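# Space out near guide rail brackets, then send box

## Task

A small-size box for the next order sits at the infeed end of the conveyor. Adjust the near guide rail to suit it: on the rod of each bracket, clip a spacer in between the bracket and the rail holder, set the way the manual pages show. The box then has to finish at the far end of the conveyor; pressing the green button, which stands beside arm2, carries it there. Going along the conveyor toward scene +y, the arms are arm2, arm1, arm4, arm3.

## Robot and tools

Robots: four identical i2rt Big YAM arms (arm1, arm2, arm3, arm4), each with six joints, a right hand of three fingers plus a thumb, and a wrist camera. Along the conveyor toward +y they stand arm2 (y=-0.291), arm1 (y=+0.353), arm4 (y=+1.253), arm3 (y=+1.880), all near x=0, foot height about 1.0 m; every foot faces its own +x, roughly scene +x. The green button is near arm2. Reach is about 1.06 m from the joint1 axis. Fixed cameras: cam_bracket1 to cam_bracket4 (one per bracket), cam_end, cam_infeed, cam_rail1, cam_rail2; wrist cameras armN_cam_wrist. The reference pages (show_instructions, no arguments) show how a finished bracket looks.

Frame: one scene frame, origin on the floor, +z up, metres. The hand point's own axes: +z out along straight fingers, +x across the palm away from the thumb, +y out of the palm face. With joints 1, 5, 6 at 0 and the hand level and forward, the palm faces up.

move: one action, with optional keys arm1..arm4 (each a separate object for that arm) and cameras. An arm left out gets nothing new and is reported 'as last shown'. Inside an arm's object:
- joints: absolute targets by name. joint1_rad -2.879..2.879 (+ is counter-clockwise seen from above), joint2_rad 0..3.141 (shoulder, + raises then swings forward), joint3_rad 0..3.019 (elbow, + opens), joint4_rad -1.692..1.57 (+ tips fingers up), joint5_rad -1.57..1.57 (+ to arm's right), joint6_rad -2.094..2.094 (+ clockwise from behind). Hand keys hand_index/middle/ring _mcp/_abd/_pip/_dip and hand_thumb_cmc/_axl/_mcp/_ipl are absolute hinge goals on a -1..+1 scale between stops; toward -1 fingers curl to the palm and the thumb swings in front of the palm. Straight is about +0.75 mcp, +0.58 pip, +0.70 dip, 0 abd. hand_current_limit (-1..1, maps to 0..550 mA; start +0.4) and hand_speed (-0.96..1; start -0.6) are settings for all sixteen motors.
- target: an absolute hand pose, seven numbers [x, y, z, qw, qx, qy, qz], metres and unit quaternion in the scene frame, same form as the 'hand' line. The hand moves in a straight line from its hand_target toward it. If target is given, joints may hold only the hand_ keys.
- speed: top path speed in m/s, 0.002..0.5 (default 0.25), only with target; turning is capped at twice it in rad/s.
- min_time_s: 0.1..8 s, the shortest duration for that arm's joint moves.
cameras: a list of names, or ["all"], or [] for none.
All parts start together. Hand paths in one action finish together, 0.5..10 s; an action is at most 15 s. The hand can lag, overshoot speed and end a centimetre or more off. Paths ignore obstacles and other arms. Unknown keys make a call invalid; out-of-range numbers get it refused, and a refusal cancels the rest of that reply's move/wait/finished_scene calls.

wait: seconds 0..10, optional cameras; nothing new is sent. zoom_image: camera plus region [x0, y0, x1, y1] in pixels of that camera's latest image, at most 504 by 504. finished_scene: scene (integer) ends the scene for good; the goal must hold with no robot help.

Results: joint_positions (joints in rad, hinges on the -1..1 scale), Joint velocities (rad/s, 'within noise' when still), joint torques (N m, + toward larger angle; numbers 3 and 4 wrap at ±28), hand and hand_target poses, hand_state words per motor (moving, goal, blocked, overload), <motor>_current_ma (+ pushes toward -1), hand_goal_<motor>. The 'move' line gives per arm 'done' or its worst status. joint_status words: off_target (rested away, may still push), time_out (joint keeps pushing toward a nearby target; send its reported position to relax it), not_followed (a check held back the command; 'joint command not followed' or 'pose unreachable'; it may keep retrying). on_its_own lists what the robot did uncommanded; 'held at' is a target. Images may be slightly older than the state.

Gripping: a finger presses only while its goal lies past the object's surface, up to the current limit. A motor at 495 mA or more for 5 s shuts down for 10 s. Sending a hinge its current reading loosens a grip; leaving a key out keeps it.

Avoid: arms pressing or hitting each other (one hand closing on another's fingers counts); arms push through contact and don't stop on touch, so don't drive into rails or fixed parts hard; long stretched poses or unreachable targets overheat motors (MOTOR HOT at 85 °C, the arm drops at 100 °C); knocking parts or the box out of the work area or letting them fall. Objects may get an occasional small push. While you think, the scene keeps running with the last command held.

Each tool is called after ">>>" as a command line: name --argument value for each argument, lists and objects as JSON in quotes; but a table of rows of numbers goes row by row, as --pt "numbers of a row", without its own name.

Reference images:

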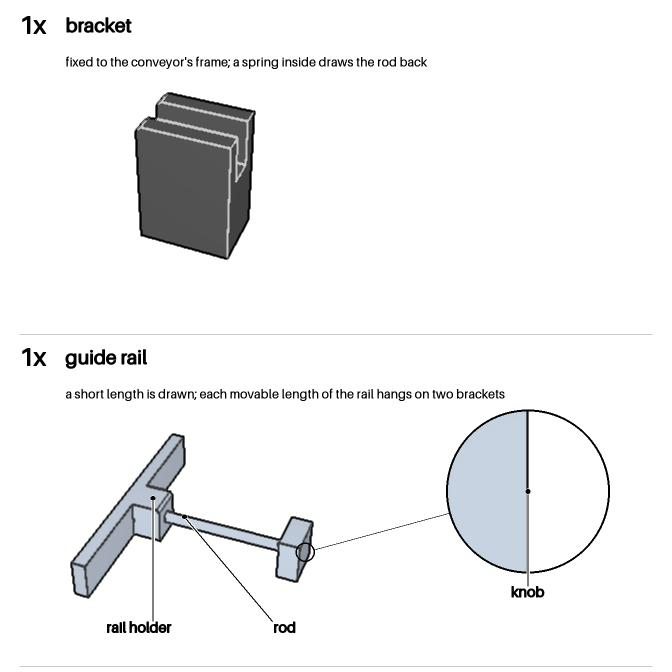

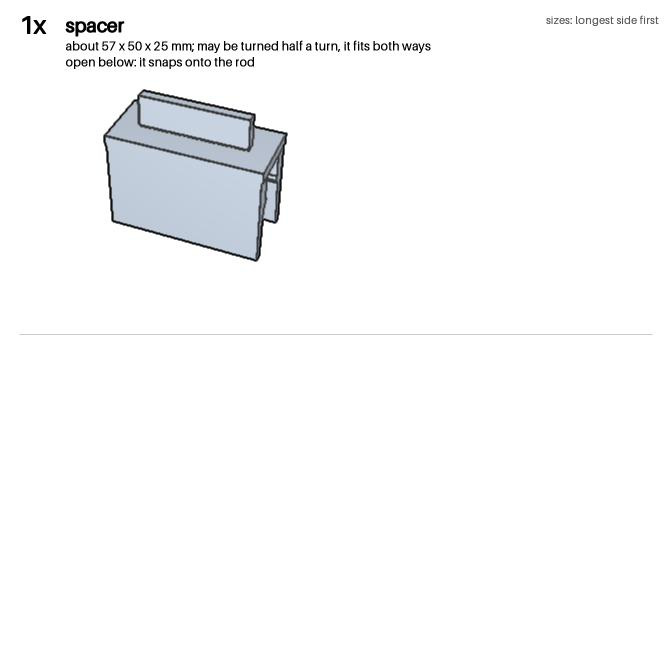

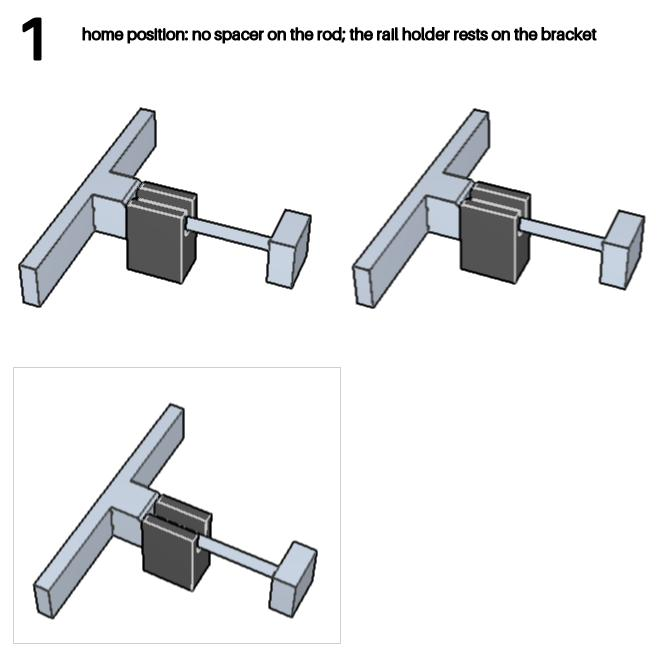

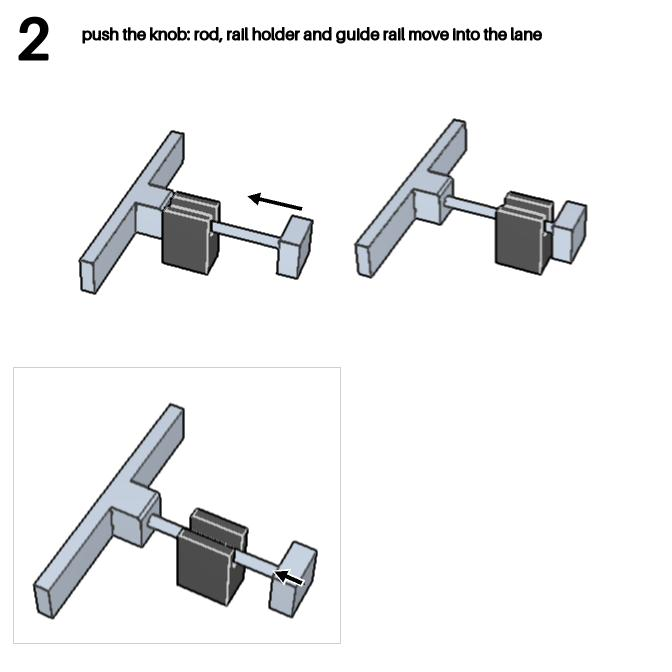

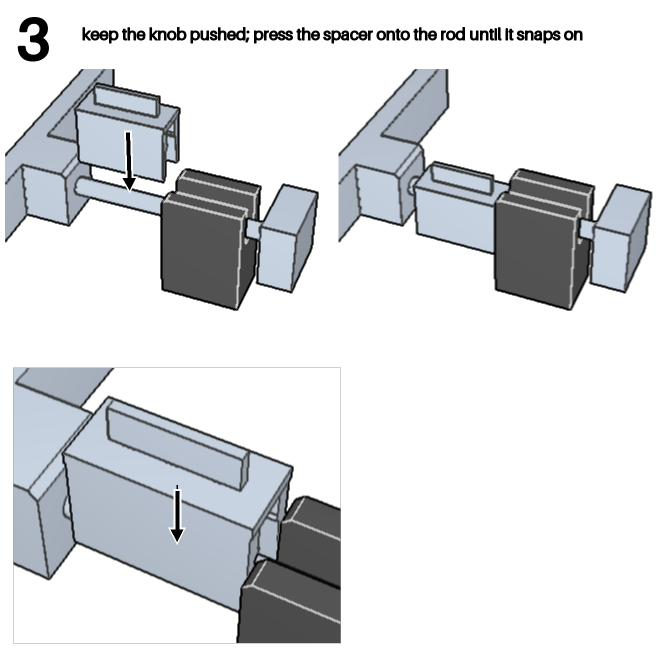

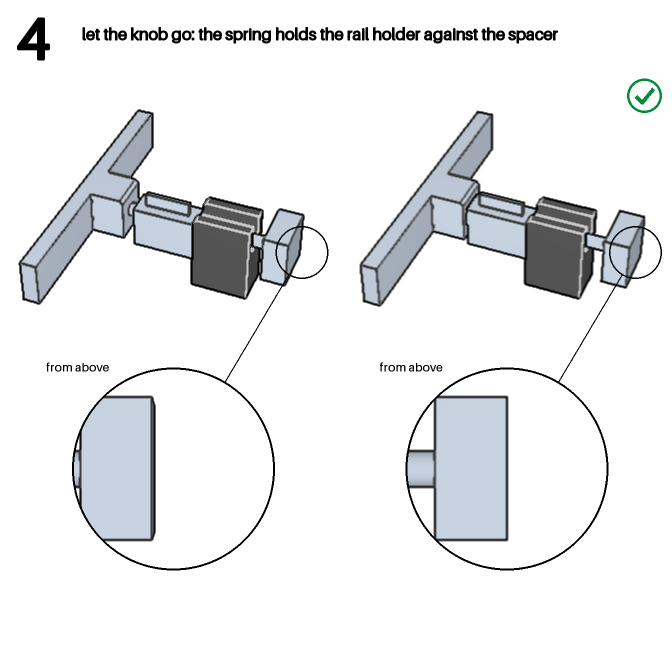

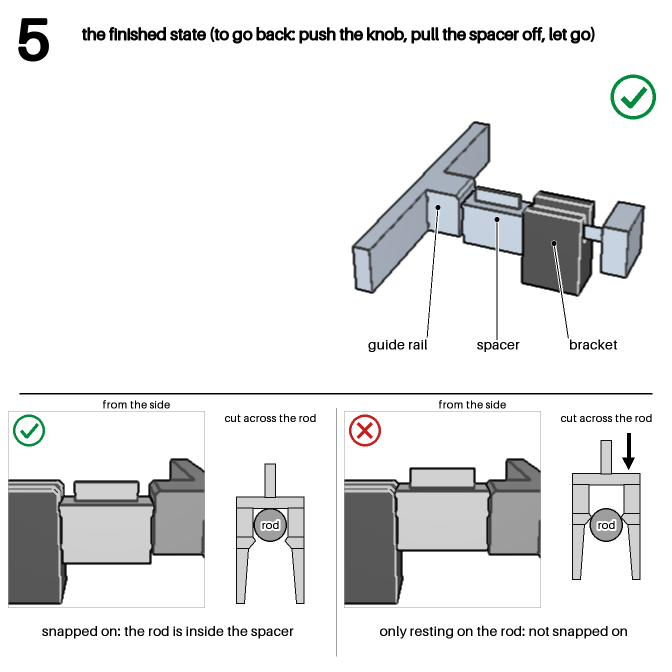

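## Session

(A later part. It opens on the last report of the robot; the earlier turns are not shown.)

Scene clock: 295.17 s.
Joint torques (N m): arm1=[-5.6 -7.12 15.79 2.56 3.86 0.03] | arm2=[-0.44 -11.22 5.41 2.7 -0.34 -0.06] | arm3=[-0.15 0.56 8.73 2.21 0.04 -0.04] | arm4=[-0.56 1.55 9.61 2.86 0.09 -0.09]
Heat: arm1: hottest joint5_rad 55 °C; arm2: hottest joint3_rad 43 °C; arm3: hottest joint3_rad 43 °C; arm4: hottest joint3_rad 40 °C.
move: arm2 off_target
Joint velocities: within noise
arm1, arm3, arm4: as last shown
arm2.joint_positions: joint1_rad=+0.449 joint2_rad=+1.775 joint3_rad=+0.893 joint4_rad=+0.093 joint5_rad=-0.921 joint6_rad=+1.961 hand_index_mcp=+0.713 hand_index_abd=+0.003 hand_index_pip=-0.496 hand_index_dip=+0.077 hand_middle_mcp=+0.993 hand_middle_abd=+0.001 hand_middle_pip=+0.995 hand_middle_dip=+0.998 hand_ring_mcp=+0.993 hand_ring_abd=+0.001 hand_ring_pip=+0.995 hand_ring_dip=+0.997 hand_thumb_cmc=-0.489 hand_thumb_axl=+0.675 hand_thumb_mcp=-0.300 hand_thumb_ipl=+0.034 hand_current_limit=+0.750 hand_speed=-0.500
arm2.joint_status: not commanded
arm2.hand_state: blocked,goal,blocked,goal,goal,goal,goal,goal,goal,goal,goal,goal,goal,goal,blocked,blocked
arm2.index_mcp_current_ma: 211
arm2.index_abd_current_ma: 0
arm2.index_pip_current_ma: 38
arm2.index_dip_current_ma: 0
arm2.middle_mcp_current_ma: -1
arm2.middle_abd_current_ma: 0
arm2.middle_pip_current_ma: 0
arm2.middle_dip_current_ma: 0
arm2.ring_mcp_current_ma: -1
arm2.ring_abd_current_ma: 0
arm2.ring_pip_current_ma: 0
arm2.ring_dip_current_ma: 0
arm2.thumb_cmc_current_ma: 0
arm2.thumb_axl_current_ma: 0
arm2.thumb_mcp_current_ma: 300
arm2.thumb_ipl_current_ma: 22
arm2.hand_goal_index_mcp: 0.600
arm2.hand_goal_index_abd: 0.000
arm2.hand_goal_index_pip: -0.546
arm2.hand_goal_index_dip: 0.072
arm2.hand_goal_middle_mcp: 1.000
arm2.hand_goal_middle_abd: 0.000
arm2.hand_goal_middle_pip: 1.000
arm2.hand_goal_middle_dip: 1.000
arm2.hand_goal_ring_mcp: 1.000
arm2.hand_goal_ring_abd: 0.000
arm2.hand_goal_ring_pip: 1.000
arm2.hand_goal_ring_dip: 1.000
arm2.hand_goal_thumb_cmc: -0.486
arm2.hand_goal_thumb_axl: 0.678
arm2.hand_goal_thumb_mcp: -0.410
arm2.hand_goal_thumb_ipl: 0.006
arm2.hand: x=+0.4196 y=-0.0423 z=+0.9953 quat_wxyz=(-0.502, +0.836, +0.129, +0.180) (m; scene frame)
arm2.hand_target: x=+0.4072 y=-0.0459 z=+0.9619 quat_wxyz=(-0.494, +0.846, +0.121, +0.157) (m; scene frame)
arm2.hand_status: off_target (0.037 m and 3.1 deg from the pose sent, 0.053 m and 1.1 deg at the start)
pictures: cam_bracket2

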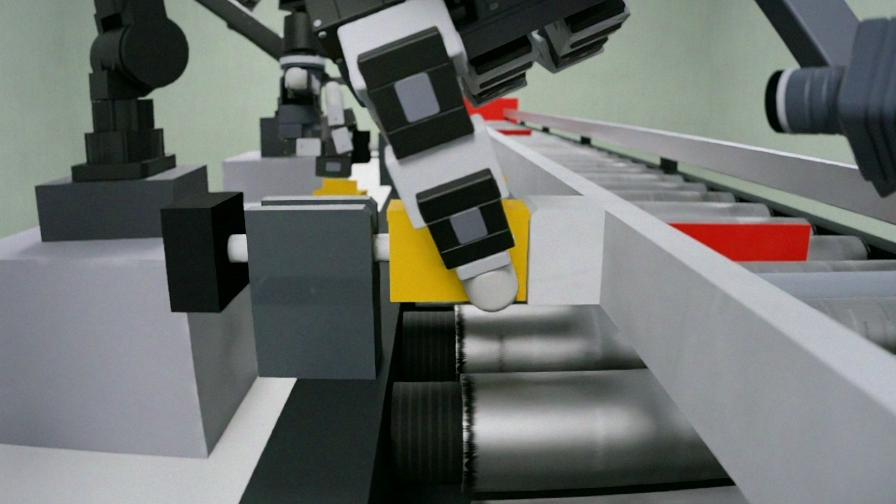

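>>> move --arm2 '{"joints": {"hand_index_mcp": 0.93, "hand_thumb_mcp": -0.12}}' --cameras '["cam_bracket2"]'

>>> zoom_image --camera "cam_bracket2" --region '[350, 150, 550, 330]'

Scene clock: 295.97 s.
Joint torques (N m): arm1=[-5.54 -7.06 15.77 2.55 3.87 0.03] | arm2=[-0.38 -12.92 5.97 2.7 -0.57 -0.09] | arm3=[1.08 0.56 8.61 2.15 0.04 -0.05] | arm4=[-0.56 1.55 9.63 2.86 0.1 -0.09]
Heat: arm1: hottest joint5_rad 55 °C; arm2: hottest joint3_rad 43 °C; arm3: hottest joint3_rad 43 °C; arm4: hottest joint3_rad 40 °C.
move: arm2 done
Joint velocities: within noise
arm1, arm3, arm4: as last shown
arm2.joint_positions: joint1_rad=+0.449 joint2_rad=+1.814 joint3_rad=+0.881 joint4_rad=+0.094 joint5_rad=-0.917 joint6_rad=+1.959 hand_index_mcp=+0.914 hand_index_abd=+0.003 hand_index_pip=-0.543 hand_index_dip=+0.075 hand_middle_mcp=+0.993 hand_middle_abd=+0.001 hand_middle_pip=+0.995 hand_middle_dip=+0.998 hand_ring_mcp=+0.993 hand_ring_abd=+0.001 hand_ring_pip=+0.995 hand_ring_dip=+0.997 hand_thumb_cmc=-0.486 hand_thumb_axl=+0.677 hand_thumb_mcp=-0.121 hand_thumb_ipl=+0.009 hand_current_limit=+0.750 hand_speed=-0.500
arm2.joint_status: all done
arm2.hand_state: goal,goal,goal,goal,goal,goal,goal,goal,goal,goal,goal,goal,goal,goal,goal,goal
arm2.index_mcp_current_ma: -5
arm2.index_abd_current_ma: 0
arm2.index_pip_current_ma: 0
arm2.index_dip_current_ma: 0
arm2.middle_mcp_current_ma: -1
arm2.middle_abd_current_ma: 0
arm2.middle_pip_current_ma: 0
arm2.middle_dip_current_ma: 0
arm2.ring_mcp_current_ma: -1
arm2.ring_abd_current_ma: 0
arm2.ring_pip_current_ma: 0
arm2.ring_dip_current_ma: 0
arm2.thumb_cmc_current_ma: 0
arm2.thumb_axl_current_ma: 0
arm2.thumb_mcp_current_ma: 0
arm2.thumb_ipl_current_ma: 0
arm2.hand_goal_index_mcp: 0.930
arm2.hand_goal_index_abd: 0.000
arm2.hand_goal_index_pip: -0.546
arm2.hand_goal_index_dip: 0.072
arm2.hand_goal_middle_mcp: 1.000
arm2.hand_goal_middle_abd: 0.000
arm2.hand_goal_middle_pip: 1.000
arm2.hand_goal_middle_dip: 1.000
arm2.hand_goal_ring_mcp: 1.000
arm2.hand_goal_ring_abd: 0.000
arm2.hand_goal_ring_pip: 1.000
arm2.hand_goal_ring_dip: 1.000
arm2.hand_goal_thumb_cmc: -0.486
arm2.hand_goal_thumb_axl: 0.678
arm2.hand_goal_thumb_mcp: -0.120
arm2.hand_goal_thumb_ipl: 0.006
arm2.hand: x=+0.4088 y=-0.0464 z=+0.9715 quat_wxyz=(-0.497, +0.844, +0.119, +0.161) (m; scene frame)
arm2.hand_target: x=+0.4073 y=-0.0459 z=+0.9620 quat_wxyz=(-0.495, +0.846, +0.121, +0.157) (m; scene frame)
arm2.hand_status: not commanded
pictures: cam_bracket2

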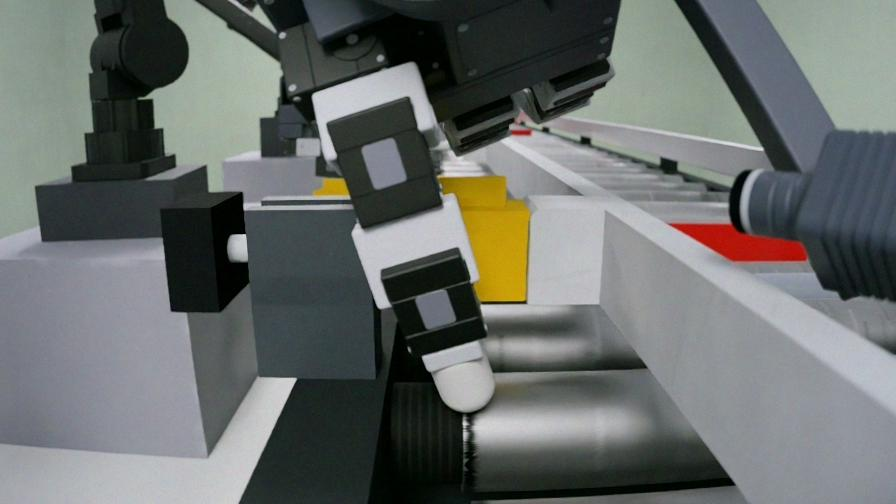

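Scaled by 2.520 from the camera's 896x504 image, which has a finer 1280x720 frame.

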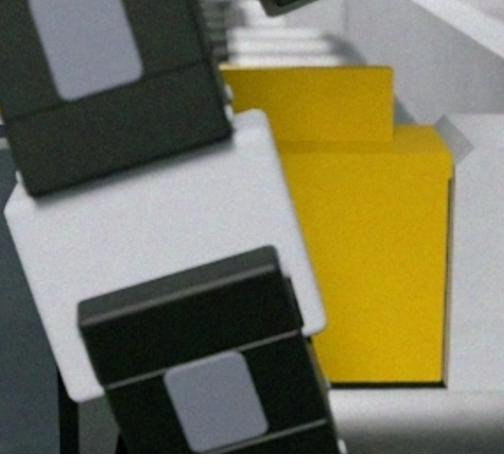

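>>> move --arm2 '{"target": [0.414, -0.0455, 1.14, 0.4945, -0.8462, -0.1206, -0.1575], "speed": 0.12}' --cameras '["cam_bracket2"]'

>>> zoom_image --camera "cam_bracket2" --region '[350, 150, 550, 330]'

Scene clock: 298.20 s.
Joint torques (N m): arm1=[-5.48 -7.12 15.79 2.56 3.87 0.03] | arm2=[-0.15 -14.21 10.93 1.63 -0.76 -0.06] | arm3=[0.26 0.91 8.65 2.13 0.05 -0.02] | arm4=[-0.5 1.55 9.59 2.88 0.09 -0.09]
Heat: arm1: hottest joint5_rad 55 °C; arm2: hottest joint3_rad 43 °C; arm3: hottest joint3_rad 43 °C; arm4: hottest joint3_rad 40 °C.
move: arm2 off_target
Joint velocities: within noise
arm1, arm3, arm4: as last shown
arm2.joint_positions: joint1_rad=+0.449 joint2_rad=+1.518 joint3_rad=+1.026 joint4_rad=-0.391 joint5_rad=-0.916 joint6_rad=+1.957 hand_index_mcp=+0.914 hand_index_abd=+0.003 hand_index_pip=-0.543 hand_index_dip=+0.075 hand_middle_mcp=+0.993 hand_middle_abd=+0.001 hand_middle_pip=+0.995 hand_middle_dip=+0.998 hand_ring_mcp=+0.993 hand_ring_abd=+0.001 hand_ring_pip=+0.995 hand_ring_dip=+0.997 hand_thumb_cmc=-0.486 hand_thumb_axl=+0.677 hand_thumb_mcp=-0.121 hand_thumb_ipl=+0.009 hand_current_limit=+0.750 hand_speed=-0.500
arm2.joint_status: not commanded
arm2.hand_state: goal,goal,goal,goal,goal,goal,goal,goal,goal,goal,goal,goal,goal,goal,goal,goal
arm2.index_mcp_current_ma: -4
arm2.index_abd_current_ma: 0
arm2.index_pip_current_ma: 0
arm2.index_dip_current_ma: 0
arm2.middle_mcp_current_ma: -1
arm2.middle_abd_current_ma: 0
arm2.middle_pip_current_ma: 0
arm2.middle_dip_current_ma: 0
arm2.ring_mcp_current_ma: -1
arm2.ring_abd_current_ma: 0
arm2.ring_pip_current_ma: 0
arm2.ring_dip_current_ma: 0
arm2.thumb_cmc_current_ma: 0
arm2.thumb_axl_current_ma: 0
arm2.thumb_mcp_current_ma: 0
arm2.thumb_ipl_current_ma: 0
arm2.hand_goal_index_mcp: 0.930
arm2.hand_goal_index_abd: 0.000
arm2.hand_goal_index_pip: -0.546
arm2.hand_goal_index_dip: 0.072
arm2.hand_goal_middle_mcp: 1.000
arm2.hand_goal_middle_abd: 0.000
arm2.hand_goal_middle_pip: 1.000
arm2.hand_goal_middle_dip: 1.000
arm2.hand_goal_ring_mcp: 1.000
arm2.hand_goal_ring_abd: 0.000
arm2.hand_goal_ring_pip: 1.000
arm2.hand_goal_ring_dip: 1.000
arm2.hand_goal_thumb_cmc: -0.486
arm2.hand_goal_thumb_axl: 0.678
arm2.hand_goal_thumb_mcp: -0.120
arm2.hand_goal_thumb_ipl: 0.006
arm2.hand: x=+0.4012 y=-0.0490 z=+1.1239 quat_wxyz=(-0.494, +0.851, +0.110, +0.143) (m; scene frame)
arm2.hand_target: x=+0.4135 y=-0.0458 z=+1.1401 quat_wxyz=(-0.495, +0.846, +0.120, +0.158) (m; scene frame)
arm2.hand_status: off_target (0.021 m and 2.1 deg from the pose sent, 0.169 m and 0.5 deg at the start)
pictures: cam_bracket2

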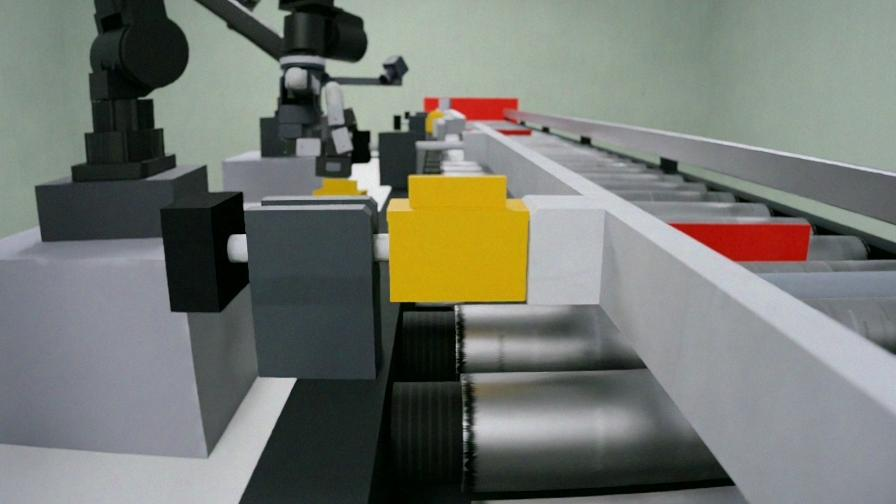

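Scaled by 2.520 from the camera's 896x504 image, which has a finer 1280x720 frame.

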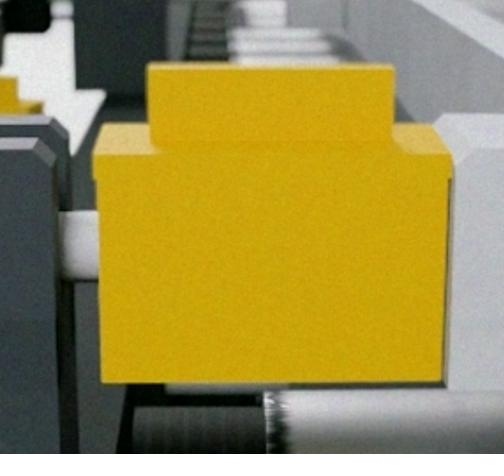

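>>> wait --seconds 0.1 --cameras '["cam_rail1", "cam_infeed"]'

>>> zoom_image --camera "cam_rail1" --region '[560, 200, 610, 280]'

>>> zoom_image --camera "cam_infeed" --region '[290, 180, 370, 260]'

Scene clock: 298.43 s.
Joint torques (N m): arm1=[-5.54 -7.12 15.8 2.58 3.86 0.03] | arm2=[-0.32 -11.99 11.14 1.58 -0.67 -0.05] | arm3=[0.97 0.56 8.81 1.98 -0.01 -0.02] | arm4=[-0.5 1.44 9.58 2.86 0.09 -0.09]
Heat: arm1: hottest joint5_rad 55 °C; arm2: hottest joint3_rad 43 °C; arm3: hottest joint3_rad 43 °C; arm4: hottest joint3_rad 40 °C.
Joint velocities: within noise
arm1.joint_positions: joint1_rad=+0.761 joint2_rad=+1.345 joint3_rad=+0.572 joint4_rad=-0.861 joint5_rad=+0.053 joint6_rad=+0.807 hand_index_mcp=-0.473 hand_index_abd=-0.003 hand_index_pip=-0.998 hand_index_dip=+0.842 hand_middle_mcp=-0.445 hand_middle_abd=+0.022 hand_middle_pip=-1.000 hand_middle_dip=+0.842 hand_ring_mcp=-0.465 hand_ring_abd=+0.001 hand_ring_pip=-0.999 hand_ring_dip=+0.843 hand_thumb_cmc=+0.717 hand_thumb_axl=+0.676 hand_thumb_mcp=+0.217 hand_thumb_ipl=+0.165 hand_current_limit=+0.750 hand_speed=-0.500
arm1.joint_status: not commanded
arm1.hand_state: goal,goal,goal,goal,blocked,blocked,goal,goal,goal,goal,goal,goal,goal,goal,goal,goal
arm1.index_mcp_current_ma: 9
arm1.index_abd_current_ma: -4
arm1.index_pip_current_ma: 2
arm1.index_dip_current_ma: 3
arm1.middle_mcp_current_ma: 93
arm1.middle_abd_current_ma: 44
arm1.middle_pip_current_ma: 0
arm1.middle_dip_current_ma: 3
arm1.ring_mcp_current_ma: 29
arm1.ring_abd_current_ma: 1
arm1.ring_pip_current_ma: 1
arm1.ring_dip_current_ma: 4
arm1.thumb_cmc_current_ma: 3
arm1.thumb_axl_current_ma: -2
arm1.thumb_mcp_current_ma: -23
arm1.thumb_ipl_current_ma: -7
arm1.hand_goal_index_mcp: -0.478
arm1.hand_goal_index_abd: 0.000
arm1.hand_goal_index_pip: -1.000
arm1.hand_goal_index_dip: 0.840
arm1.hand_goal_middle_mcp: -0.478
arm1.hand_goal_middle_abd: 0.000
arm1.hand_goal_middle_pip: -1.000
arm1.hand_goal_middle_dip: 0.840
arm1.hand_goal_ring_mcp: -0.478
arm1.hand_goal_ring_abd: 0.000
arm1.hand_goal_ring_pip: -1.000
arm1.hand_goal_ring_dip: 0.840
arm1.hand_goal_thumb_cmc: 0.714
arm1.hand_goal_thumb_axl: 0.678
arm1.hand_goal_thumb_mcp: 0.226
arm1.hand_goal_thumb_ipl: 0.168
arm1.hand: x=+0.2860 y=+0.5312 z=+0.9826 quat_wxyz=(+0.028, +0.680, +0.732, -0.030) (m; scene frame)
arm1.hand_target: x=+0.3569 y=+0.5557 z=+1.0351 quat_wxyz=(+0.065, +0.707, +0.702, +0.060) (m; scene frame)
arm1.hand_status: not commanded
arm2.joint_positions: joint1_rad=+0.449 joint2_rad=+1.518 joint3_rad=+1.026 joint4_rad=-0.391 joint5_rad=-0.916 joint6_rad=+1.957 hand_index_mcp=+0.914 hand_index_abd=+0.003 hand_index_pip=-0.543 hand_index_dip=+0.075 hand_middle_mcp=+0.993 hand_middle_abd=+0.001 hand_middle_pip=+0.995 hand_middle_dip=+0.998 hand_ring_mcp=+0.993 hand_ring_abd=+0.001 hand_ring_pip=+0.995 hand_ring_dip=+0.997 hand_thumb_cmc=-0.486 hand_thumb_axl=+0.677 hand_thumb_mcp=-0.121 hand_thumb_ipl=+0.009 hand_current_limit=+0.750 hand_speed=-0.500
arm2.joint_status: not commanded
arm2.hand_state: goal,goal,goal,goal,goal,goal,goal,goal,goal,goal,goal,goal,goal,goal,goal,goal
arm2.index_mcp_current_ma: -4
arm2.index_abd_current_ma: 0
arm2.index_pip_current_ma: 0
arm2.index_dip_current_ma: 0
arm2.middle_mcp_current_ma: -1
arm2.middle_abd_current_ma: 0
arm2.middle_pip_current_ma: 0
arm2.middle_dip_current_ma: 0
arm2.ring_mcp_current_ma: -1
arm2.ring_abd_current_ma: 0
arm2.ring_pip_current_ma: 0
arm2.ring_dip_current_ma: 0
arm2.thumb_cmc_current_ma: 0
arm2.thumb_axl_current_ma: 0
arm2.thumb_mcp_current_ma: 0
arm2.thumb_ipl_current_ma: 0
arm2.hand_goal_index_mcp: 0.930
arm2.hand_goal_index_abd: 0.000
arm2.hand_goal_index_pip: -0.546
arm2.hand_goal_index_dip: 0.072
arm2.hand_goal_middle_mcp: 1.000
arm2.hand_goal_middle_abd: 0.000
arm2.hand_goal_middle_pip: 1.000
arm2.hand_goal_middle_dip: 1.000
arm2.hand_goal_ring_mcp: 1.000
arm2.hand_goal_ring_abd: 0.000
arm2.hand_goal_ring_pip: 1.000
arm2.hand_goal_ring_dip: 1.000
arm2.hand_goal_thumb_cmc: -0.486
arm2.hand_goal_thumb_axl: 0.678
arm2.hand_goal_thumb_mcp: -0.120
arm2.hand_goal_thumb_ipl: 0.006
arm2.hand: x=+0.4012 y=-0.0490 z=+1.1239 quat_wxyz=(-0.494, +0.851, +0.110, +0.143) (m; scene frame)
arm2.hand_target: x=+0.4135 y=-0.0458 z=+1.1401 quat_wxyz=(-0.495, +0.846, +0.120, +0.158) (m; scene frame)
arm2.hand_status: off_target (0.021 m and 2.1 deg from the pose sent, 0.169 m and 0.5 deg at the start)
arm3.joint_positions: joint1_rad=-0.066 joint2_rad=+0.623 joint3_rad=+1.407 joint4_rad=-1.267 joint5_rad=-0.036 joint6_rad=+1.128 hand_index_mcp=+0.754 hand_index_abd=+0.001 hand_index_pip=+0.577 hand_index_dip=+0.696 hand_middle_mcp=+0.754 hand_middle_abd=+0.001 hand_middle_pip=+0.577 hand_middle_dip=+0.696 hand_ring_mcp=+0.754 hand_ring_abd=+0.001 hand_ring_pip=+0.577 hand_ring_dip=+0.696 hand_thumb_cmc=+0.714 hand_thumb_axl=+0.677 hand_thumb_mcp=+0.226 hand_thumb_ipl=+0.168 hand_current_limit=+0.400 hand_speed=-0.600
arm3.joint_status: not commanded
arm3.hand_state: goal,goal,goal,goal,goal,goal,goal,goal,goal,goal,goal,goal,goal,goal,goal,goal
arm3.index_mcp_current_ma: 0
arm3.index_abd_current_ma: 0
arm3.index_pip_current_ma: 1
arm3.index_dip_current_ma: 0
arm3.middle_mcp_current_ma: 0
arm3.middle_abd_current_ma: 1
arm3.middle_pip_current_ma: 1
arm3.middle_dip_current_ma: 0
arm3.ring_mcp_current_ma: 0
arm3.ring_abd_current_ma: 0
arm3.ring_pip_current_ma: 1
arm3.ring_dip_current_ma: 0
arm3.thumb_cmc_current_ma: 0
arm3.thumb_axl_current_ma: -1
arm3.thumb_mcp_current_ma: 0
arm3.thumb_ipl_current_ma: 0
arm3.hand_goal_index_mcp: 0.754
arm3.hand_goal_index_abd: 0.000
arm3.hand_goal_index_pip: 0.576
arm3.hand_goal_index_dip: 0.696
arm3.hand_goal_middle_mcp: 0.754
arm3.hand_goal_middle_abd: 0.000
arm3.hand_goal_middle_pip: 0.576
arm3.hand_goal_middle_dip: 0.696
arm3.hand_goal_ring_mcp: 0.754
arm3.hand_goal_ring_abd: 0.000
arm3.hand_goal_ring_pip: 0.576
arm3.hand_goal_ring_dip: 0.696
arm3.hand_goal_thumb_cmc: 0.714
arm3.hand_goal_thumb_axl: 0.678
arm3.hand_goal_thumb_mcp: 0.226
arm3.hand_goal_thumb_ipl: 0.168
arm3.hand: x=+0.1674 y=+1.7468 z=+1.5789 quat_wxyz=(+0.148, +0.846, +0.109, +0.500) (m; scene frame)
arm3.hand_target: x=+0.1644 y=+1.7474 z=+1.5900 quat_wxyz=(+0.152, +0.840, +0.109, +0.510) (m; scene frame)
arm3.hand_status: not commanded
arm4.joint_positions: joint1_rad=+0.036 joint2_rad=+0.636 joint3_rad=+1.438 joint4_rad=-1.159 joint5_rad=-0.065 joint6_rad=+1.072 hand_index_mcp=+0.755 hand_index_abd=+0.001 hand_index_pip=+0.577 hand_index_dip=+0.696 hand_middle_mcp=+0.755 hand_middle_abd=+0.001 hand_middle_pip=+0.577 hand_middle_dip=+0.696 hand_ring_mcp=+0.755 hand_ring_abd=+0.001 hand_ring_pip=+0.577 hand_ring_dip=+0.696 hand_thumb_cmc=+0.715 hand_thumb_axl=+0.677 hand_thumb_mcp=+0.226 hand_thumb_ipl=+0.168 hand_current_limit=+0.400 hand_speed=-0.600
arm4.joint_status: not commanded
arm4.hand_state: goal,goal,goal,goal,goal,goal,goal,goal,goal,goal,goal,goal,goal,goal,goal,goal
arm4.index_mcp_current_ma: 2
arm4.index_abd_current_ma: 1
arm4.index_pip_current_ma: 1
arm4.index_dip_current_ma: 0
arm4.middle_mcp_current_ma: 2
arm4.middle_abd_current_ma: 0
arm4.middle_pip_current_ma: 1
arm4.middle_dip_current_ma: 0
arm4.ring_mcp_current_ma: 2
arm4.ring_abd_current_ma: 1
arm4.ring_pip_current_ma: 1
arm4.ring_dip_current_ma: 0
arm4.thumb_cmc_current_ma: 2
arm4.thumb_axl_current_ma: -1
arm4.thumb_mcp_current_ma: 0
arm4.thumb_ipl_current_ma: 0
arm4.hand_goal_index_mcp: 0.754
arm4.hand_goal_index_abd: 0.000
arm4.hand_goal_index_pip: 0.576
arm4.hand_goal_index_dip: 0.696
arm4.hand_goal_middle_mcp: 0.754
arm4.hand_goal_middle_abd: 0.000
arm4.hand_goal_middle_pip: 0.576
arm4.hand_goal_middle_dip: 0.696
arm4.hand_goal_ring_mcp: 0.754
arm4.hand_goal_ring_abd: 0.000
arm4.hand_goal_ring_pip: 0.576
arm4.hand_goal_ring_dip: 0.696
arm4.hand_goal_thumb_cmc: 0.714
arm4.hand_goal_thumb_axl: 0.678
arm4.hand_goal_thumb_mcp: 0.226
arm4.hand_goal_thumb_ipl: 0.168
arm4.hand: x=+0.3151 y=+1.2167 z=+1.6294 quat_wxyz=(+0.081, +0.779, +0.272, +0.559) (m; scene frame)
arm4.hand_target: x=+0.3107 y=+1.2162 z=+1.6444 quat_wxyz=(+0.084, +0.770, +0.270, +0.572) (m; scene frame)
arm4.hand_status: not commanded
wait: 0.10 s; no rest
pictures: cam_infeed, cam_rail1

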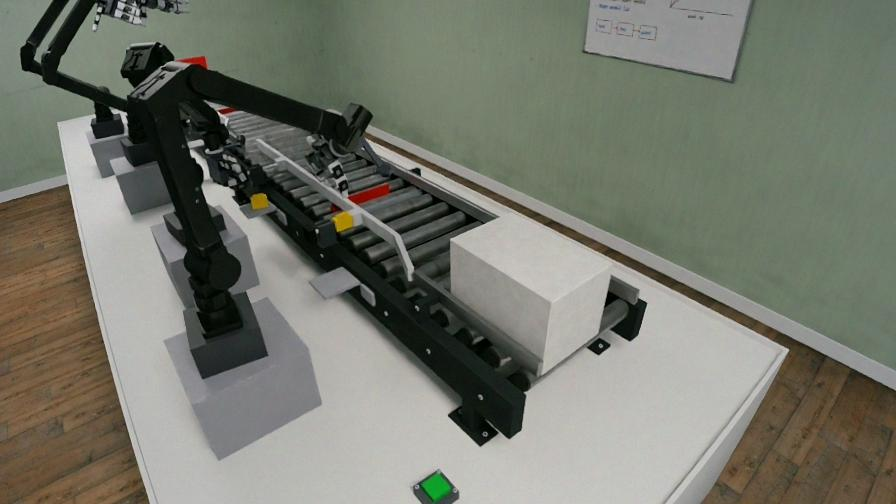

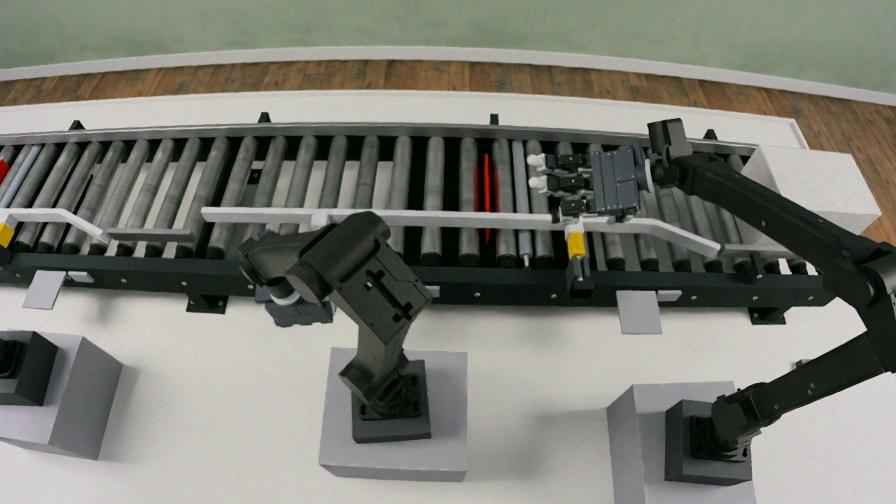

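Scaled by 6.300 from the camera's 896x504 image, which has a finer 1280x720 frame.

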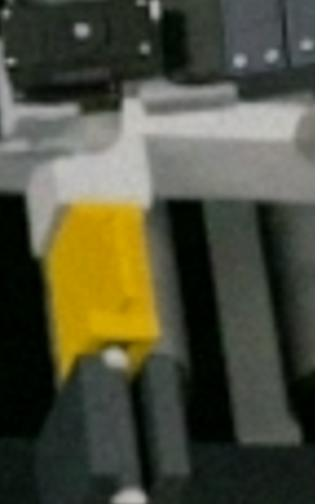

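Scaled by 6.300 from the camera's 896x504 image, which has a finer 1280x720 frame.

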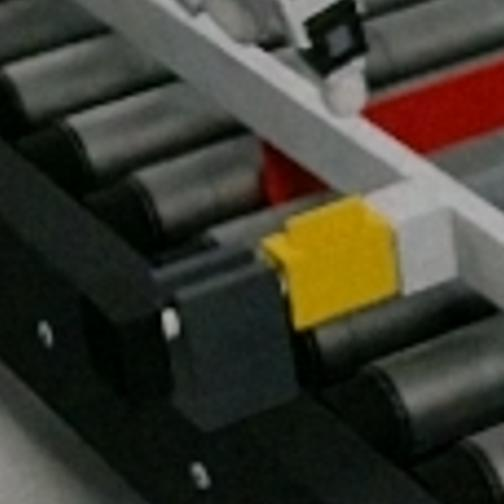

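>>> move --arm2 '{"target": [0.400, -0.060, 1.26, 0.4945, -0.8462, -0.1206, -0.1575], "speed": 0.25, "joints": {"hand_index_mcp": -1, "hand_index_pip": -0.08, "hand_index_dip": 0.696, "hand_middle_mcp": -1, "hand_middle_pip": -0.08, "hand_middle_dip": 0.696, "hand_ring_mcp": -0.479, "hand_ring_pip": -1, "hand_ring_dip": 0.84, "hand_thumb_cmc": 0.714, "hand_thumb_mcp": 0.226, "hand_thumb_ipl": 0.168, "hand_current_limit": 0.6}}'

>>> move --arm2 '{"joints": {"joint1_rad": 0.662, "joint2_rad": 1.50, "joint3_rad": 1.42, "joint4_rad": -1.45, "joint5_rad": 0, "joint6_rad": 0.51}, "min_time_s": 2}' --cameras '["cam_bracket2", "cam_rail1"]'

Scene clock: 300.37 s.
Joint torques (N m): arm1=[-5.66 -7.12 15.79 2.55 3.87 0.03] | arm2=[-0.91 -10.52 11.45 1.5 -0.45 -0.11] | arm3=[0.03 0.44 8.76 2.13 0.02 -0.03] | arm4=[-0.56 1.55 9.61 2.84 0.1 -0.08]
Heat: arm1: hottest joint5_rad 56 °C; arm2: hottest joint3_rad 43 °C; arm3: hottest joint3_rad 43 °C; arm4: hottest joint3_rad 40 °C.
move: arm2 off_target
Joint velocities: within noise
arm1, arm3, arm4: as last shown
arm2.joint_positions: joint1_rad=+0.436 joint2_rad=+1.364 joint3_rad=+1.222 joint4_rad=-0.737 joint5_rad=-0.928 joint6_rad=+1.929 hand_index_mcp=-0.982 hand_index_abd=+0.003 hand_index_pip=-0.080 hand_index_dip=+0.693 hand_middle_mcp=-0.983 hand_middle_abd=+0.001 hand_middle_pip=-0.074 hand_middle_dip=+0.698 hand_ring_mcp=-0.467 hand_ring_abd=+0.001 hand_ring_pip=-0.993 hand_ring_dip=+0.842 hand_thumb_cmc=+0.697 hand_thumb_axl=+0.677 hand_thumb_mcp=+0.221 hand_thumb_ipl=+0.165 hand_current_limit=+0.600 hand_speed=-0.500
arm2.joint_status: all done
arm2.hand_state: goal,goal,goal,goal,goal,goal,goal,goal,goal,goal,goal,goal,goal,goal,goal,goal
arm2.index_mcp_current_ma: 6
arm2.index_abd_current_ma: 0
arm2.index_pip_current_ma: 0
arm2.index_dip_current_ma: 0
arm2.middle_mcp_current_ma: 5
arm2.middle_abd_current_ma: 0
arm2.middle_pip_current_ma: 1
arm2.middle_dip_current_ma: 0
arm2.ring_mcp_current_ma: 2
arm2.ring_abd_current_ma: 0
arm2.ring_pip_current_ma: 1
arm2.ring_dip_current_ma: 0
arm2.thumb_cmc_current_ma: -5
arm2.thumb_axl_current_ma: 0
arm2.thumb_mcp_current_ma: -1
arm2.thumb_ipl_current_ma: 0
arm2.hand_goal_index_mcp: -1.000
arm2.hand_goal_index_abd: 0.000
arm2.hand_goal_index_pip: -0.080
arm2.hand_goal_index_dip: 0.696
arm2.hand_goal_middle_mcp: -1.000
arm2.hand_goal_middle_abd: 0.000
arm2.hand_goal_middle_pip: -0.080
arm2.hand_goal_middle_dip: 0.696
arm2.hand_goal_ring_mcp: -0.478
arm2.hand_goal_ring_abd: 0.000
arm2.hand_goal_ring_pip: -1.000
arm2.hand_goal_ring_dip: 0.840
arm2.hand_goal_thumb_cmc: 0.714
arm2.hand_goal_thumb_axl: 0.678
arm2.hand_goal_thumb_mcp: 0.226
arm2.hand_goal_thumb_ipl: 0.168
arm2.hand: x=+0.3903 y=-0.0586 z=+1.2548 quat_wxyz=(-0.495, +0.847, +0.119, +0.152) (m; scene frame)
arm2.hand_target: x=+0.3998 y=-0.0601 z=+1.2600 quat_wxyz=(-0.495, +0.846, +0.120, +0.158) (m; scene frame)
arm2.hand_status: off_target (0.011 m and 0.6 deg from the pose sent, 0.136 m and 2.1 deg at the start)
pictures: none

Scene clock: 303.10 s.
Joint torques (N m): arm1=[-5.48 -7.12 15.79 2.55 3.87 0.04] | arm2=[-0.03 -11.46 11.85 0.49 0.35 -0.05] | arm3=[0.44 0.5 8.72 1.94 0.08 -0.05] | arm4=[-0.5 1.44 9.62 2.89 0.1 -0.09]
Heat: arm1: hottest joint5_rad 56 °C; arm2: hottest joint3_rad 44 °C; arm3: hottest joint3_rad 43 °C; arm4: hottest joint3_rad 40 °C.
move: arm2 done
Joint velocities: within noise
arm1, arm3, arm4: as last shown
arm2.joint_positions: joint1_rad=+0.656 joint2_rad=+1.474 joint3_rad=+1.377 joint4_rad=-1.442 joint5_rad=-0.003 joint6_rad=+0.520 hand_index_mcp=-0.983 hand_index_abd=+0.003 hand_index_pip=-0.080 hand_index_dip=+0.693 hand_middle_mcp=-0.984 hand_middle_abd=+0.001 hand_middle_pip=-0.076 hand_middle_dip=+0.698 hand_ring_mcp=-0.467 hand_ring_abd=+0.001 hand_ring_pip=-0.998 hand_ring_dip=+0.842 hand_thumb_cmc=+0.712 hand_thumb_axl=+0.677 hand_thumb_mcp=+0.221 hand_thumb_ipl=+0.165 hand_current_limit=+0.600 hand_speed=-0.500
arm2.joint_status: all done
arm2.hand_state: goal,goal,goal,goal,goal,goal,goal,goal,goal,goal,goal,goal,goal,goal,goal,goal
arm2.index_mcp_current_ma: 5
arm2.index_abd_current_ma: 0
arm2.index_pip_current_ma: 0
arm2.index_dip_current_ma: 0
arm2.middle_mcp_current_ma: 5
arm2.middle_abd_current_ma: 0
arm2.middle_pip_current_ma: 0
arm2.middle_dip_current_ma: 0
arm2.ring_mcp_current_ma: 2
arm2.ring_abd_current_ma: 0
arm2.ring_pip_current_ma: 0
arm2.ring_dip_current_ma: 0
arm2.thumb_cmc_current_ma: 0
arm2.thumb_axl_current_ma: 0
arm2.thumb_mcp_current_ma: -1
arm2.thumb_ipl_current_ma: 0
arm2.hand_goal_index_mcp: -1.000
arm2.hand_goal_index_abd: 0.000
arm2.hand_goal_index_pip: -0.080
arm2.hand_goal_index_dip: 0.696
arm2.hand_goal_middle_mcp: -1.000
arm2.hand_goal_middle_abd: 0.000
arm2.hand_goal_middle_pip: -0.080
arm2.hand_goal_middle_dip: 0.696
arm2.hand_goal_ring_mcp: -0.478
arm2.hand_goal_ring_abd: 0.000
arm2.hand_goal_ring_pip: -1.000
arm2.hand_goal_ring_dip: 0.840
arm2.hand_goal_thumb_cmc: 0.714
arm2.hand_goal_thumb_axl: 0.678
arm2.hand_goal_thumb_mcp: 0.226
arm2.hand_goal_thumb_ipl: 0.168
arm2.hand: x=+0.4080 y=-0.1014 z=+1.2388 quat_wxyz=(+0.001, +0.712, +0.702, +0.014) (m; scene frame)
arm2.hand_target: x=+0.4184 y=-0.0919 z=+1.2449 quat_wxyz=(+0.004, +0.707, +0.707, +0.017) (m; scene frame)
arm2.hand_status: not commanded
pictures: cam_bracket2, cam_rail1

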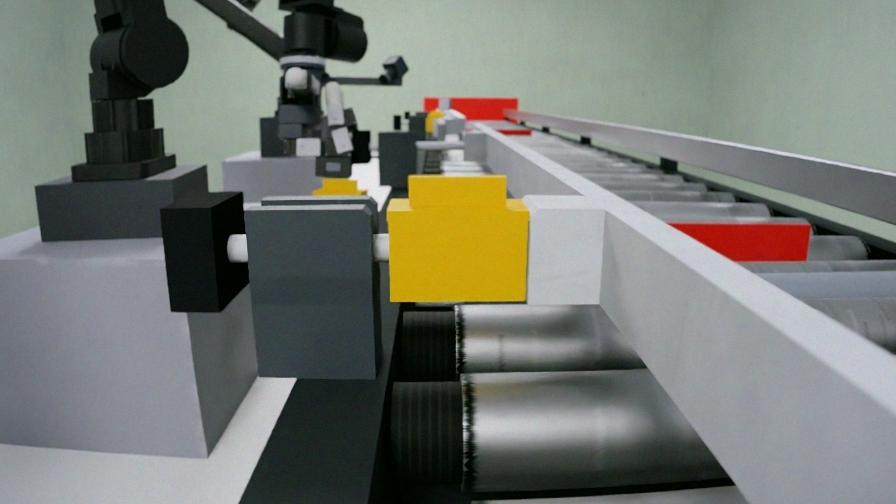

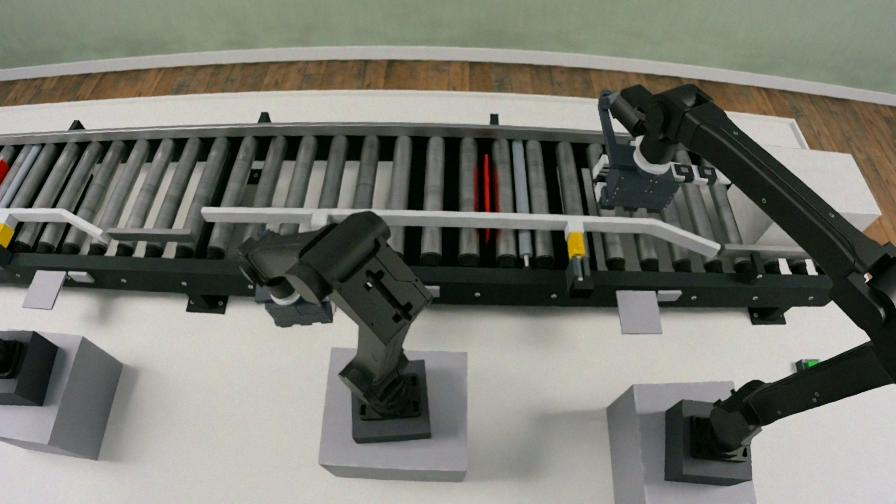

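>>> move --arm2 '{"target": [0.431, -0.057, 1.09, 0.0, 0.7071, 0.7071, 0.0], "speed": 0.2}' --cameras '["cam_bracket2", "cam_rail1"]'

>>> zoom_image --camera "cam_rail1" --region '[540, 160, 640, 280]'

Scene clock: 304.67 s.
Joint torques (N m): arm1=[-5.6 -7.18 15.8 2.55 3.87 0.03] | arm2=[0.32 -14.8 7.6 1.09 0.36 0.05] | arm3=[-0.21 1.14 8.69 2.09 0.03 -0.01] | arm4=[-0.38 1.38 9.61 2.89 0.1 -0.08]
Heat: arm1: hottest joint5_rad 57 °C; arm2: hottest joint3_rad 44 °C; arm3: hottest joint3_rad 43 °C; arm4: hottest joint3_rad 40 °C.
move: arm2 done
Joint velocities: within noise
arm1, arm3, arm4: as last shown
arm2.joint_positions: joint1_rad=+0.705 joint2_rad=+1.686 joint3_rad=+1.246 joint4_rad=-1.121 joint5_rad=+0.000 joint6_rad=+0.551 hand_index_mcp=-0.984 hand_index_abd=+0.003 hand_index_pip=-0.080 hand_index_dip=+0.693 hand_middle_mcp=-0.985 hand_middle_abd=+0.001 hand_middle_pip=-0.076 hand_middle_dip=+0.698 hand_ring_mcp=-0.467 hand_ring_abd=+0.001 hand_ring_pip=-0.998 hand_ring_dip=+0.842 hand_thumb_cmc=+0.712 hand_thumb_axl=+0.677 hand_thumb_mcp=+0.221 hand_thumb_ipl=+0.165 hand_current_limit=+0.600 hand_speed=-0.500
arm2.joint_status: not commanded
arm2.hand_state: goal,goal,goal,goal,goal,goal,goal,goal,goal,goal,goal,goal,goal,goal,goal,goal
arm2.index_mcp_current_ma: 4
arm2.index_abd_current_ma: 0
arm2.index_pip_current_ma: 0
arm2.index_dip_current_ma: 0
arm2.middle_mcp_current_ma: 4
arm2.middle_abd_current_ma: 0
arm2.middle_pip_current_ma: 0
arm2.middle_dip_current_ma: 0
arm2.ring_mcp_current_ma: 2
arm2.ring_abd_current_ma: 0
arm2.ring_pip_current_ma: 0
arm2.ring_dip_current_ma: 0
arm2.thumb_cmc_current_ma: 0
arm2.thumb_axl_current_ma: 0
arm2.thumb_mcp_current_ma: -1
arm2.thumb_ipl_current_ma: 0
arm2.hand_goal_index_mcp: -1.000
arm2.hand_goal_index_abd: 0.000
arm2.hand_goal_index_pip: -0.080
arm2.hand_goal_index_dip: 0.696
arm2.hand_goal_middle_mcp: -1.000
arm2.hand_goal_middle_abd: 0.000
arm2.hand_goal_middle_pip: -0.080
arm2.hand_goal_middle_dip: 0.696
arm2.hand_goal_ring_mcp: -0.478
arm2.hand_goal_ring_abd: 0.000
arm2.hand_goal_ring_pip: -1.000
arm2.hand_goal_ring_dip: 0.840
arm2.hand_goal_thumb_cmc: 0.714
arm2.hand_goal_thumb_axl: 0.678
arm2.hand_goal_thumb_mcp: 0.226
arm2.hand_goal_thumb_ipl: 0.168
arm2.hand: x=+0.4308 y=-0.0604 z=+1.0966 quat_wxyz=(-0.001, +0.706, +0.708, +0.003) (m; scene frame)
arm2.hand_target: x=+0.4309 y=-0.0570 z=+1.0901 quat_wxyz=(+0.000, +0.707, +0.707, +0.000) (m; scene frame)
arm2.hand_status: done (0.007 m and 0.3 deg from the pose sent, 0.157 m and 1.8 deg at the start)
pictures: cam_bracket2, cam_rail1

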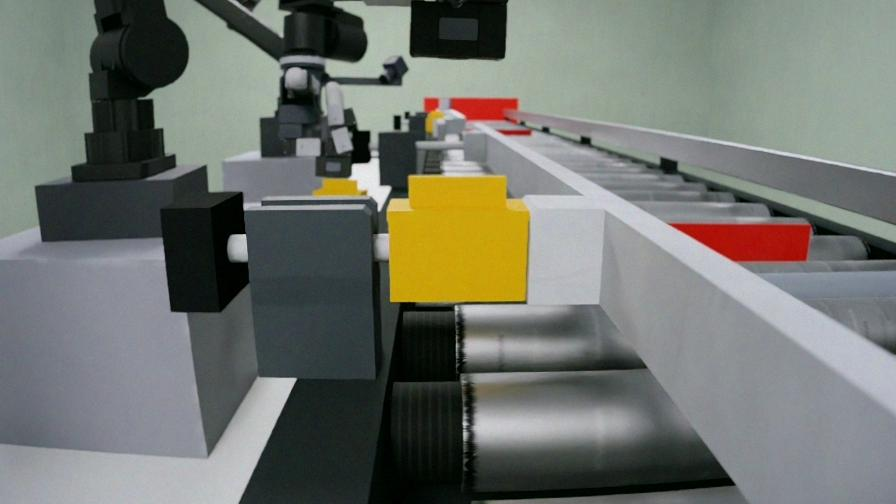

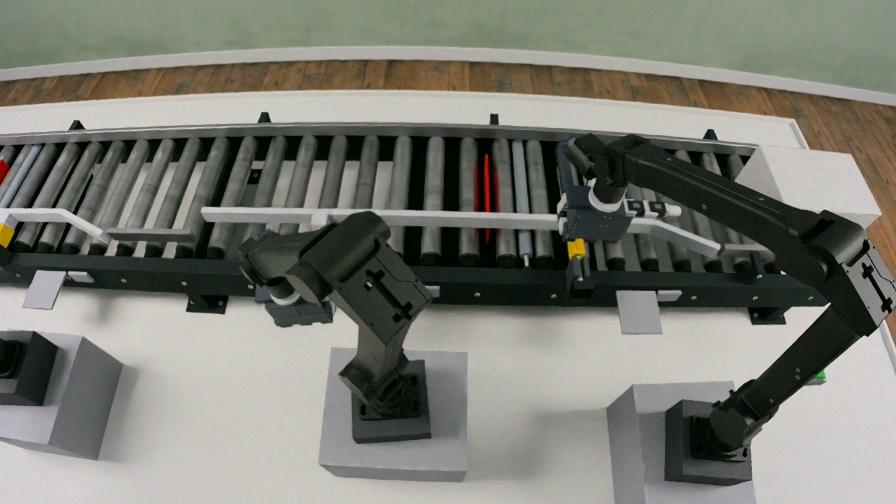

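Scaled by 4.200 from the camera's 896x504 image, which has a finer 1280x720 frame.

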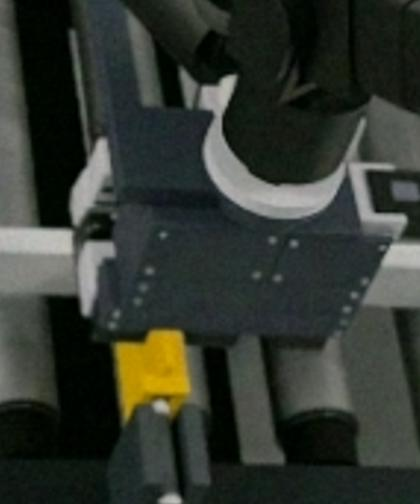

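>>> move --arm2 '{"target": [0.431, -0.068, 1.05, 0.0, 0.7071, 0.7071, 0.0], "speed": 0.12}' --cameras '["cam_bracket2"]'

Scene clock: 305.77 s.
Joint torques (N m): arm1=[-5.54 -7.12 15.79 2.55 3.87 0.04] | arm2=[-1.32 -14.15 7.46 1.31 0.39 -0.04] | arm3=[0.09 0.56 8.73 2.1 0.01 0.01] | arm4=[-0.56 1.55 9.59 2.84 0.1 -0.09]
Heat: arm1: hottest joint5_rad 57 °C; arm2: hottest joint3_rad 44 °C; arm3: hottest joint3_rad 43 °C; arm4: hottest joint3_rad 40 °C.
move: arm2 off_target
Joint velocities: within noise
arm1, arm3, arm4: as last shown
arm2.joint_positions: joint1_rad=+0.701 joint2_rad=+1.715 joint3_rad=+1.181 joint4_rad=-1.016 joint5_rad=+0.000 joint6_rad=+0.551 hand_index_mcp=-0.984 hand_index_abd=+0.003 hand_index_pip=-0.080 hand_index_dip=+0.694 hand_middle_mcp=-0.985 hand_middle_abd=+0.001 hand_middle_pip=-0.076 hand_middle_dip=+0.698 hand_ring_mcp=-0.467 hand_ring_abd=+0.001 hand_ring_pip=-0.998 hand_ring_dip=+0.842 hand_thumb_cmc=+0.712 hand_thumb_axl=+0.677 hand_thumb_mcp=+0.221 hand_thumb_ipl=+0.165 hand_current_limit=+0.600 hand_speed=-0.500
arm2.joint_status: not commanded
arm2.hand_state: goal,goal,goal,goal,goal,goal,goal,goal,goal,goal,goal,goal,goal,goal,goal,goal
arm2.index_mcp_current_ma: 4
arm2.index_abd_current_ma: 0
arm2.index_pip_current_ma: 0
arm2.index_dip_current_ma: 0
arm2.middle_mcp_current_ma: 4
arm2.middle_abd_current_ma: 0
arm2.middle_pip_current_ma: 0
arm2.middle_dip_current_ma: 0
arm2.ring_mcp_current_ma: 2
arm2.ring_abd_current_ma: 0
arm2.ring_pip_current_ma: 0
arm2.ring_dip_current_ma: 0
arm2.thumb_cmc_current_ma: 0
arm2.thumb_axl_current_ma: 0
arm2.thumb_mcp_current_ma: -1
arm2.thumb_ipl_current_ma: 0
arm2.hand_goal_index_mcp: -1.000
arm2.hand_goal_index_abd: 0.000
arm2.hand_goal_index_pip: -0.080
arm2.hand_goal_index_dip: 0.696
arm2.hand_goal_middle_mcp: -1.000
arm2.hand_goal_middle_abd: 0.000
arm2.hand_goal_middle_pip: -0.080
arm2.hand_goal_middle_dip: 0.696
arm2.hand_goal_ring_mcp: -0.478
arm2.hand_goal_ring_abd: 0.000
arm2.hand_goal_ring_pip: -1.000
arm2.hand_goal_ring_dip: 0.840
arm2.hand_goal_thumb_cmc: 0.714
arm2.hand_goal_thumb_axl: 0.678
arm2.hand_goal_thumb_mcp: 0.226
arm2.hand_goal_thumb_ipl: 0.168
arm2.hand: x=+0.4283 y=-0.0642 z=+1.0618 quat_wxyz=(+0.000, +0.707, +0.707, +0.007) (m; scene frame)
arm2.hand_target: x=+0.4307 y=-0.0681 z=+1.0503 quat_wxyz=(+0.000, +0.707, +0.707, +0.000) (m; scene frame)
arm2.hand_status: off_target (0.013 m and 0.9 deg from the pose sent, 0.047 m and 0.3 deg at the start)
pictures: cam_bracket2

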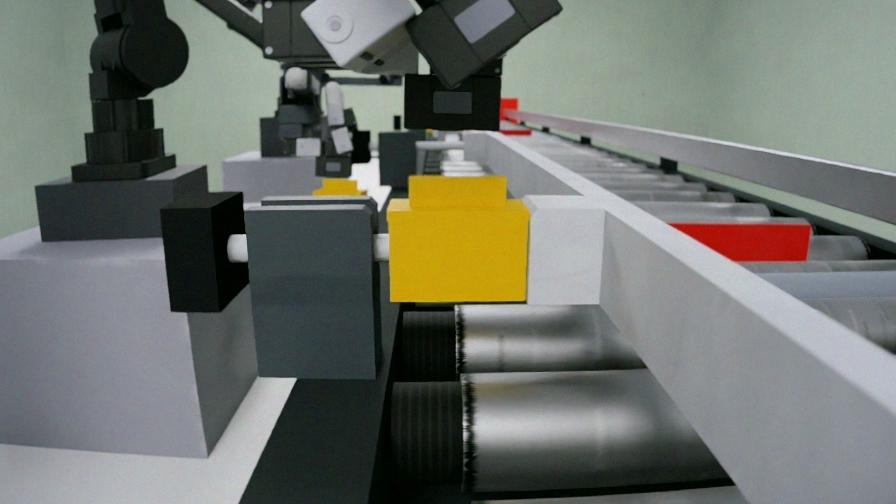

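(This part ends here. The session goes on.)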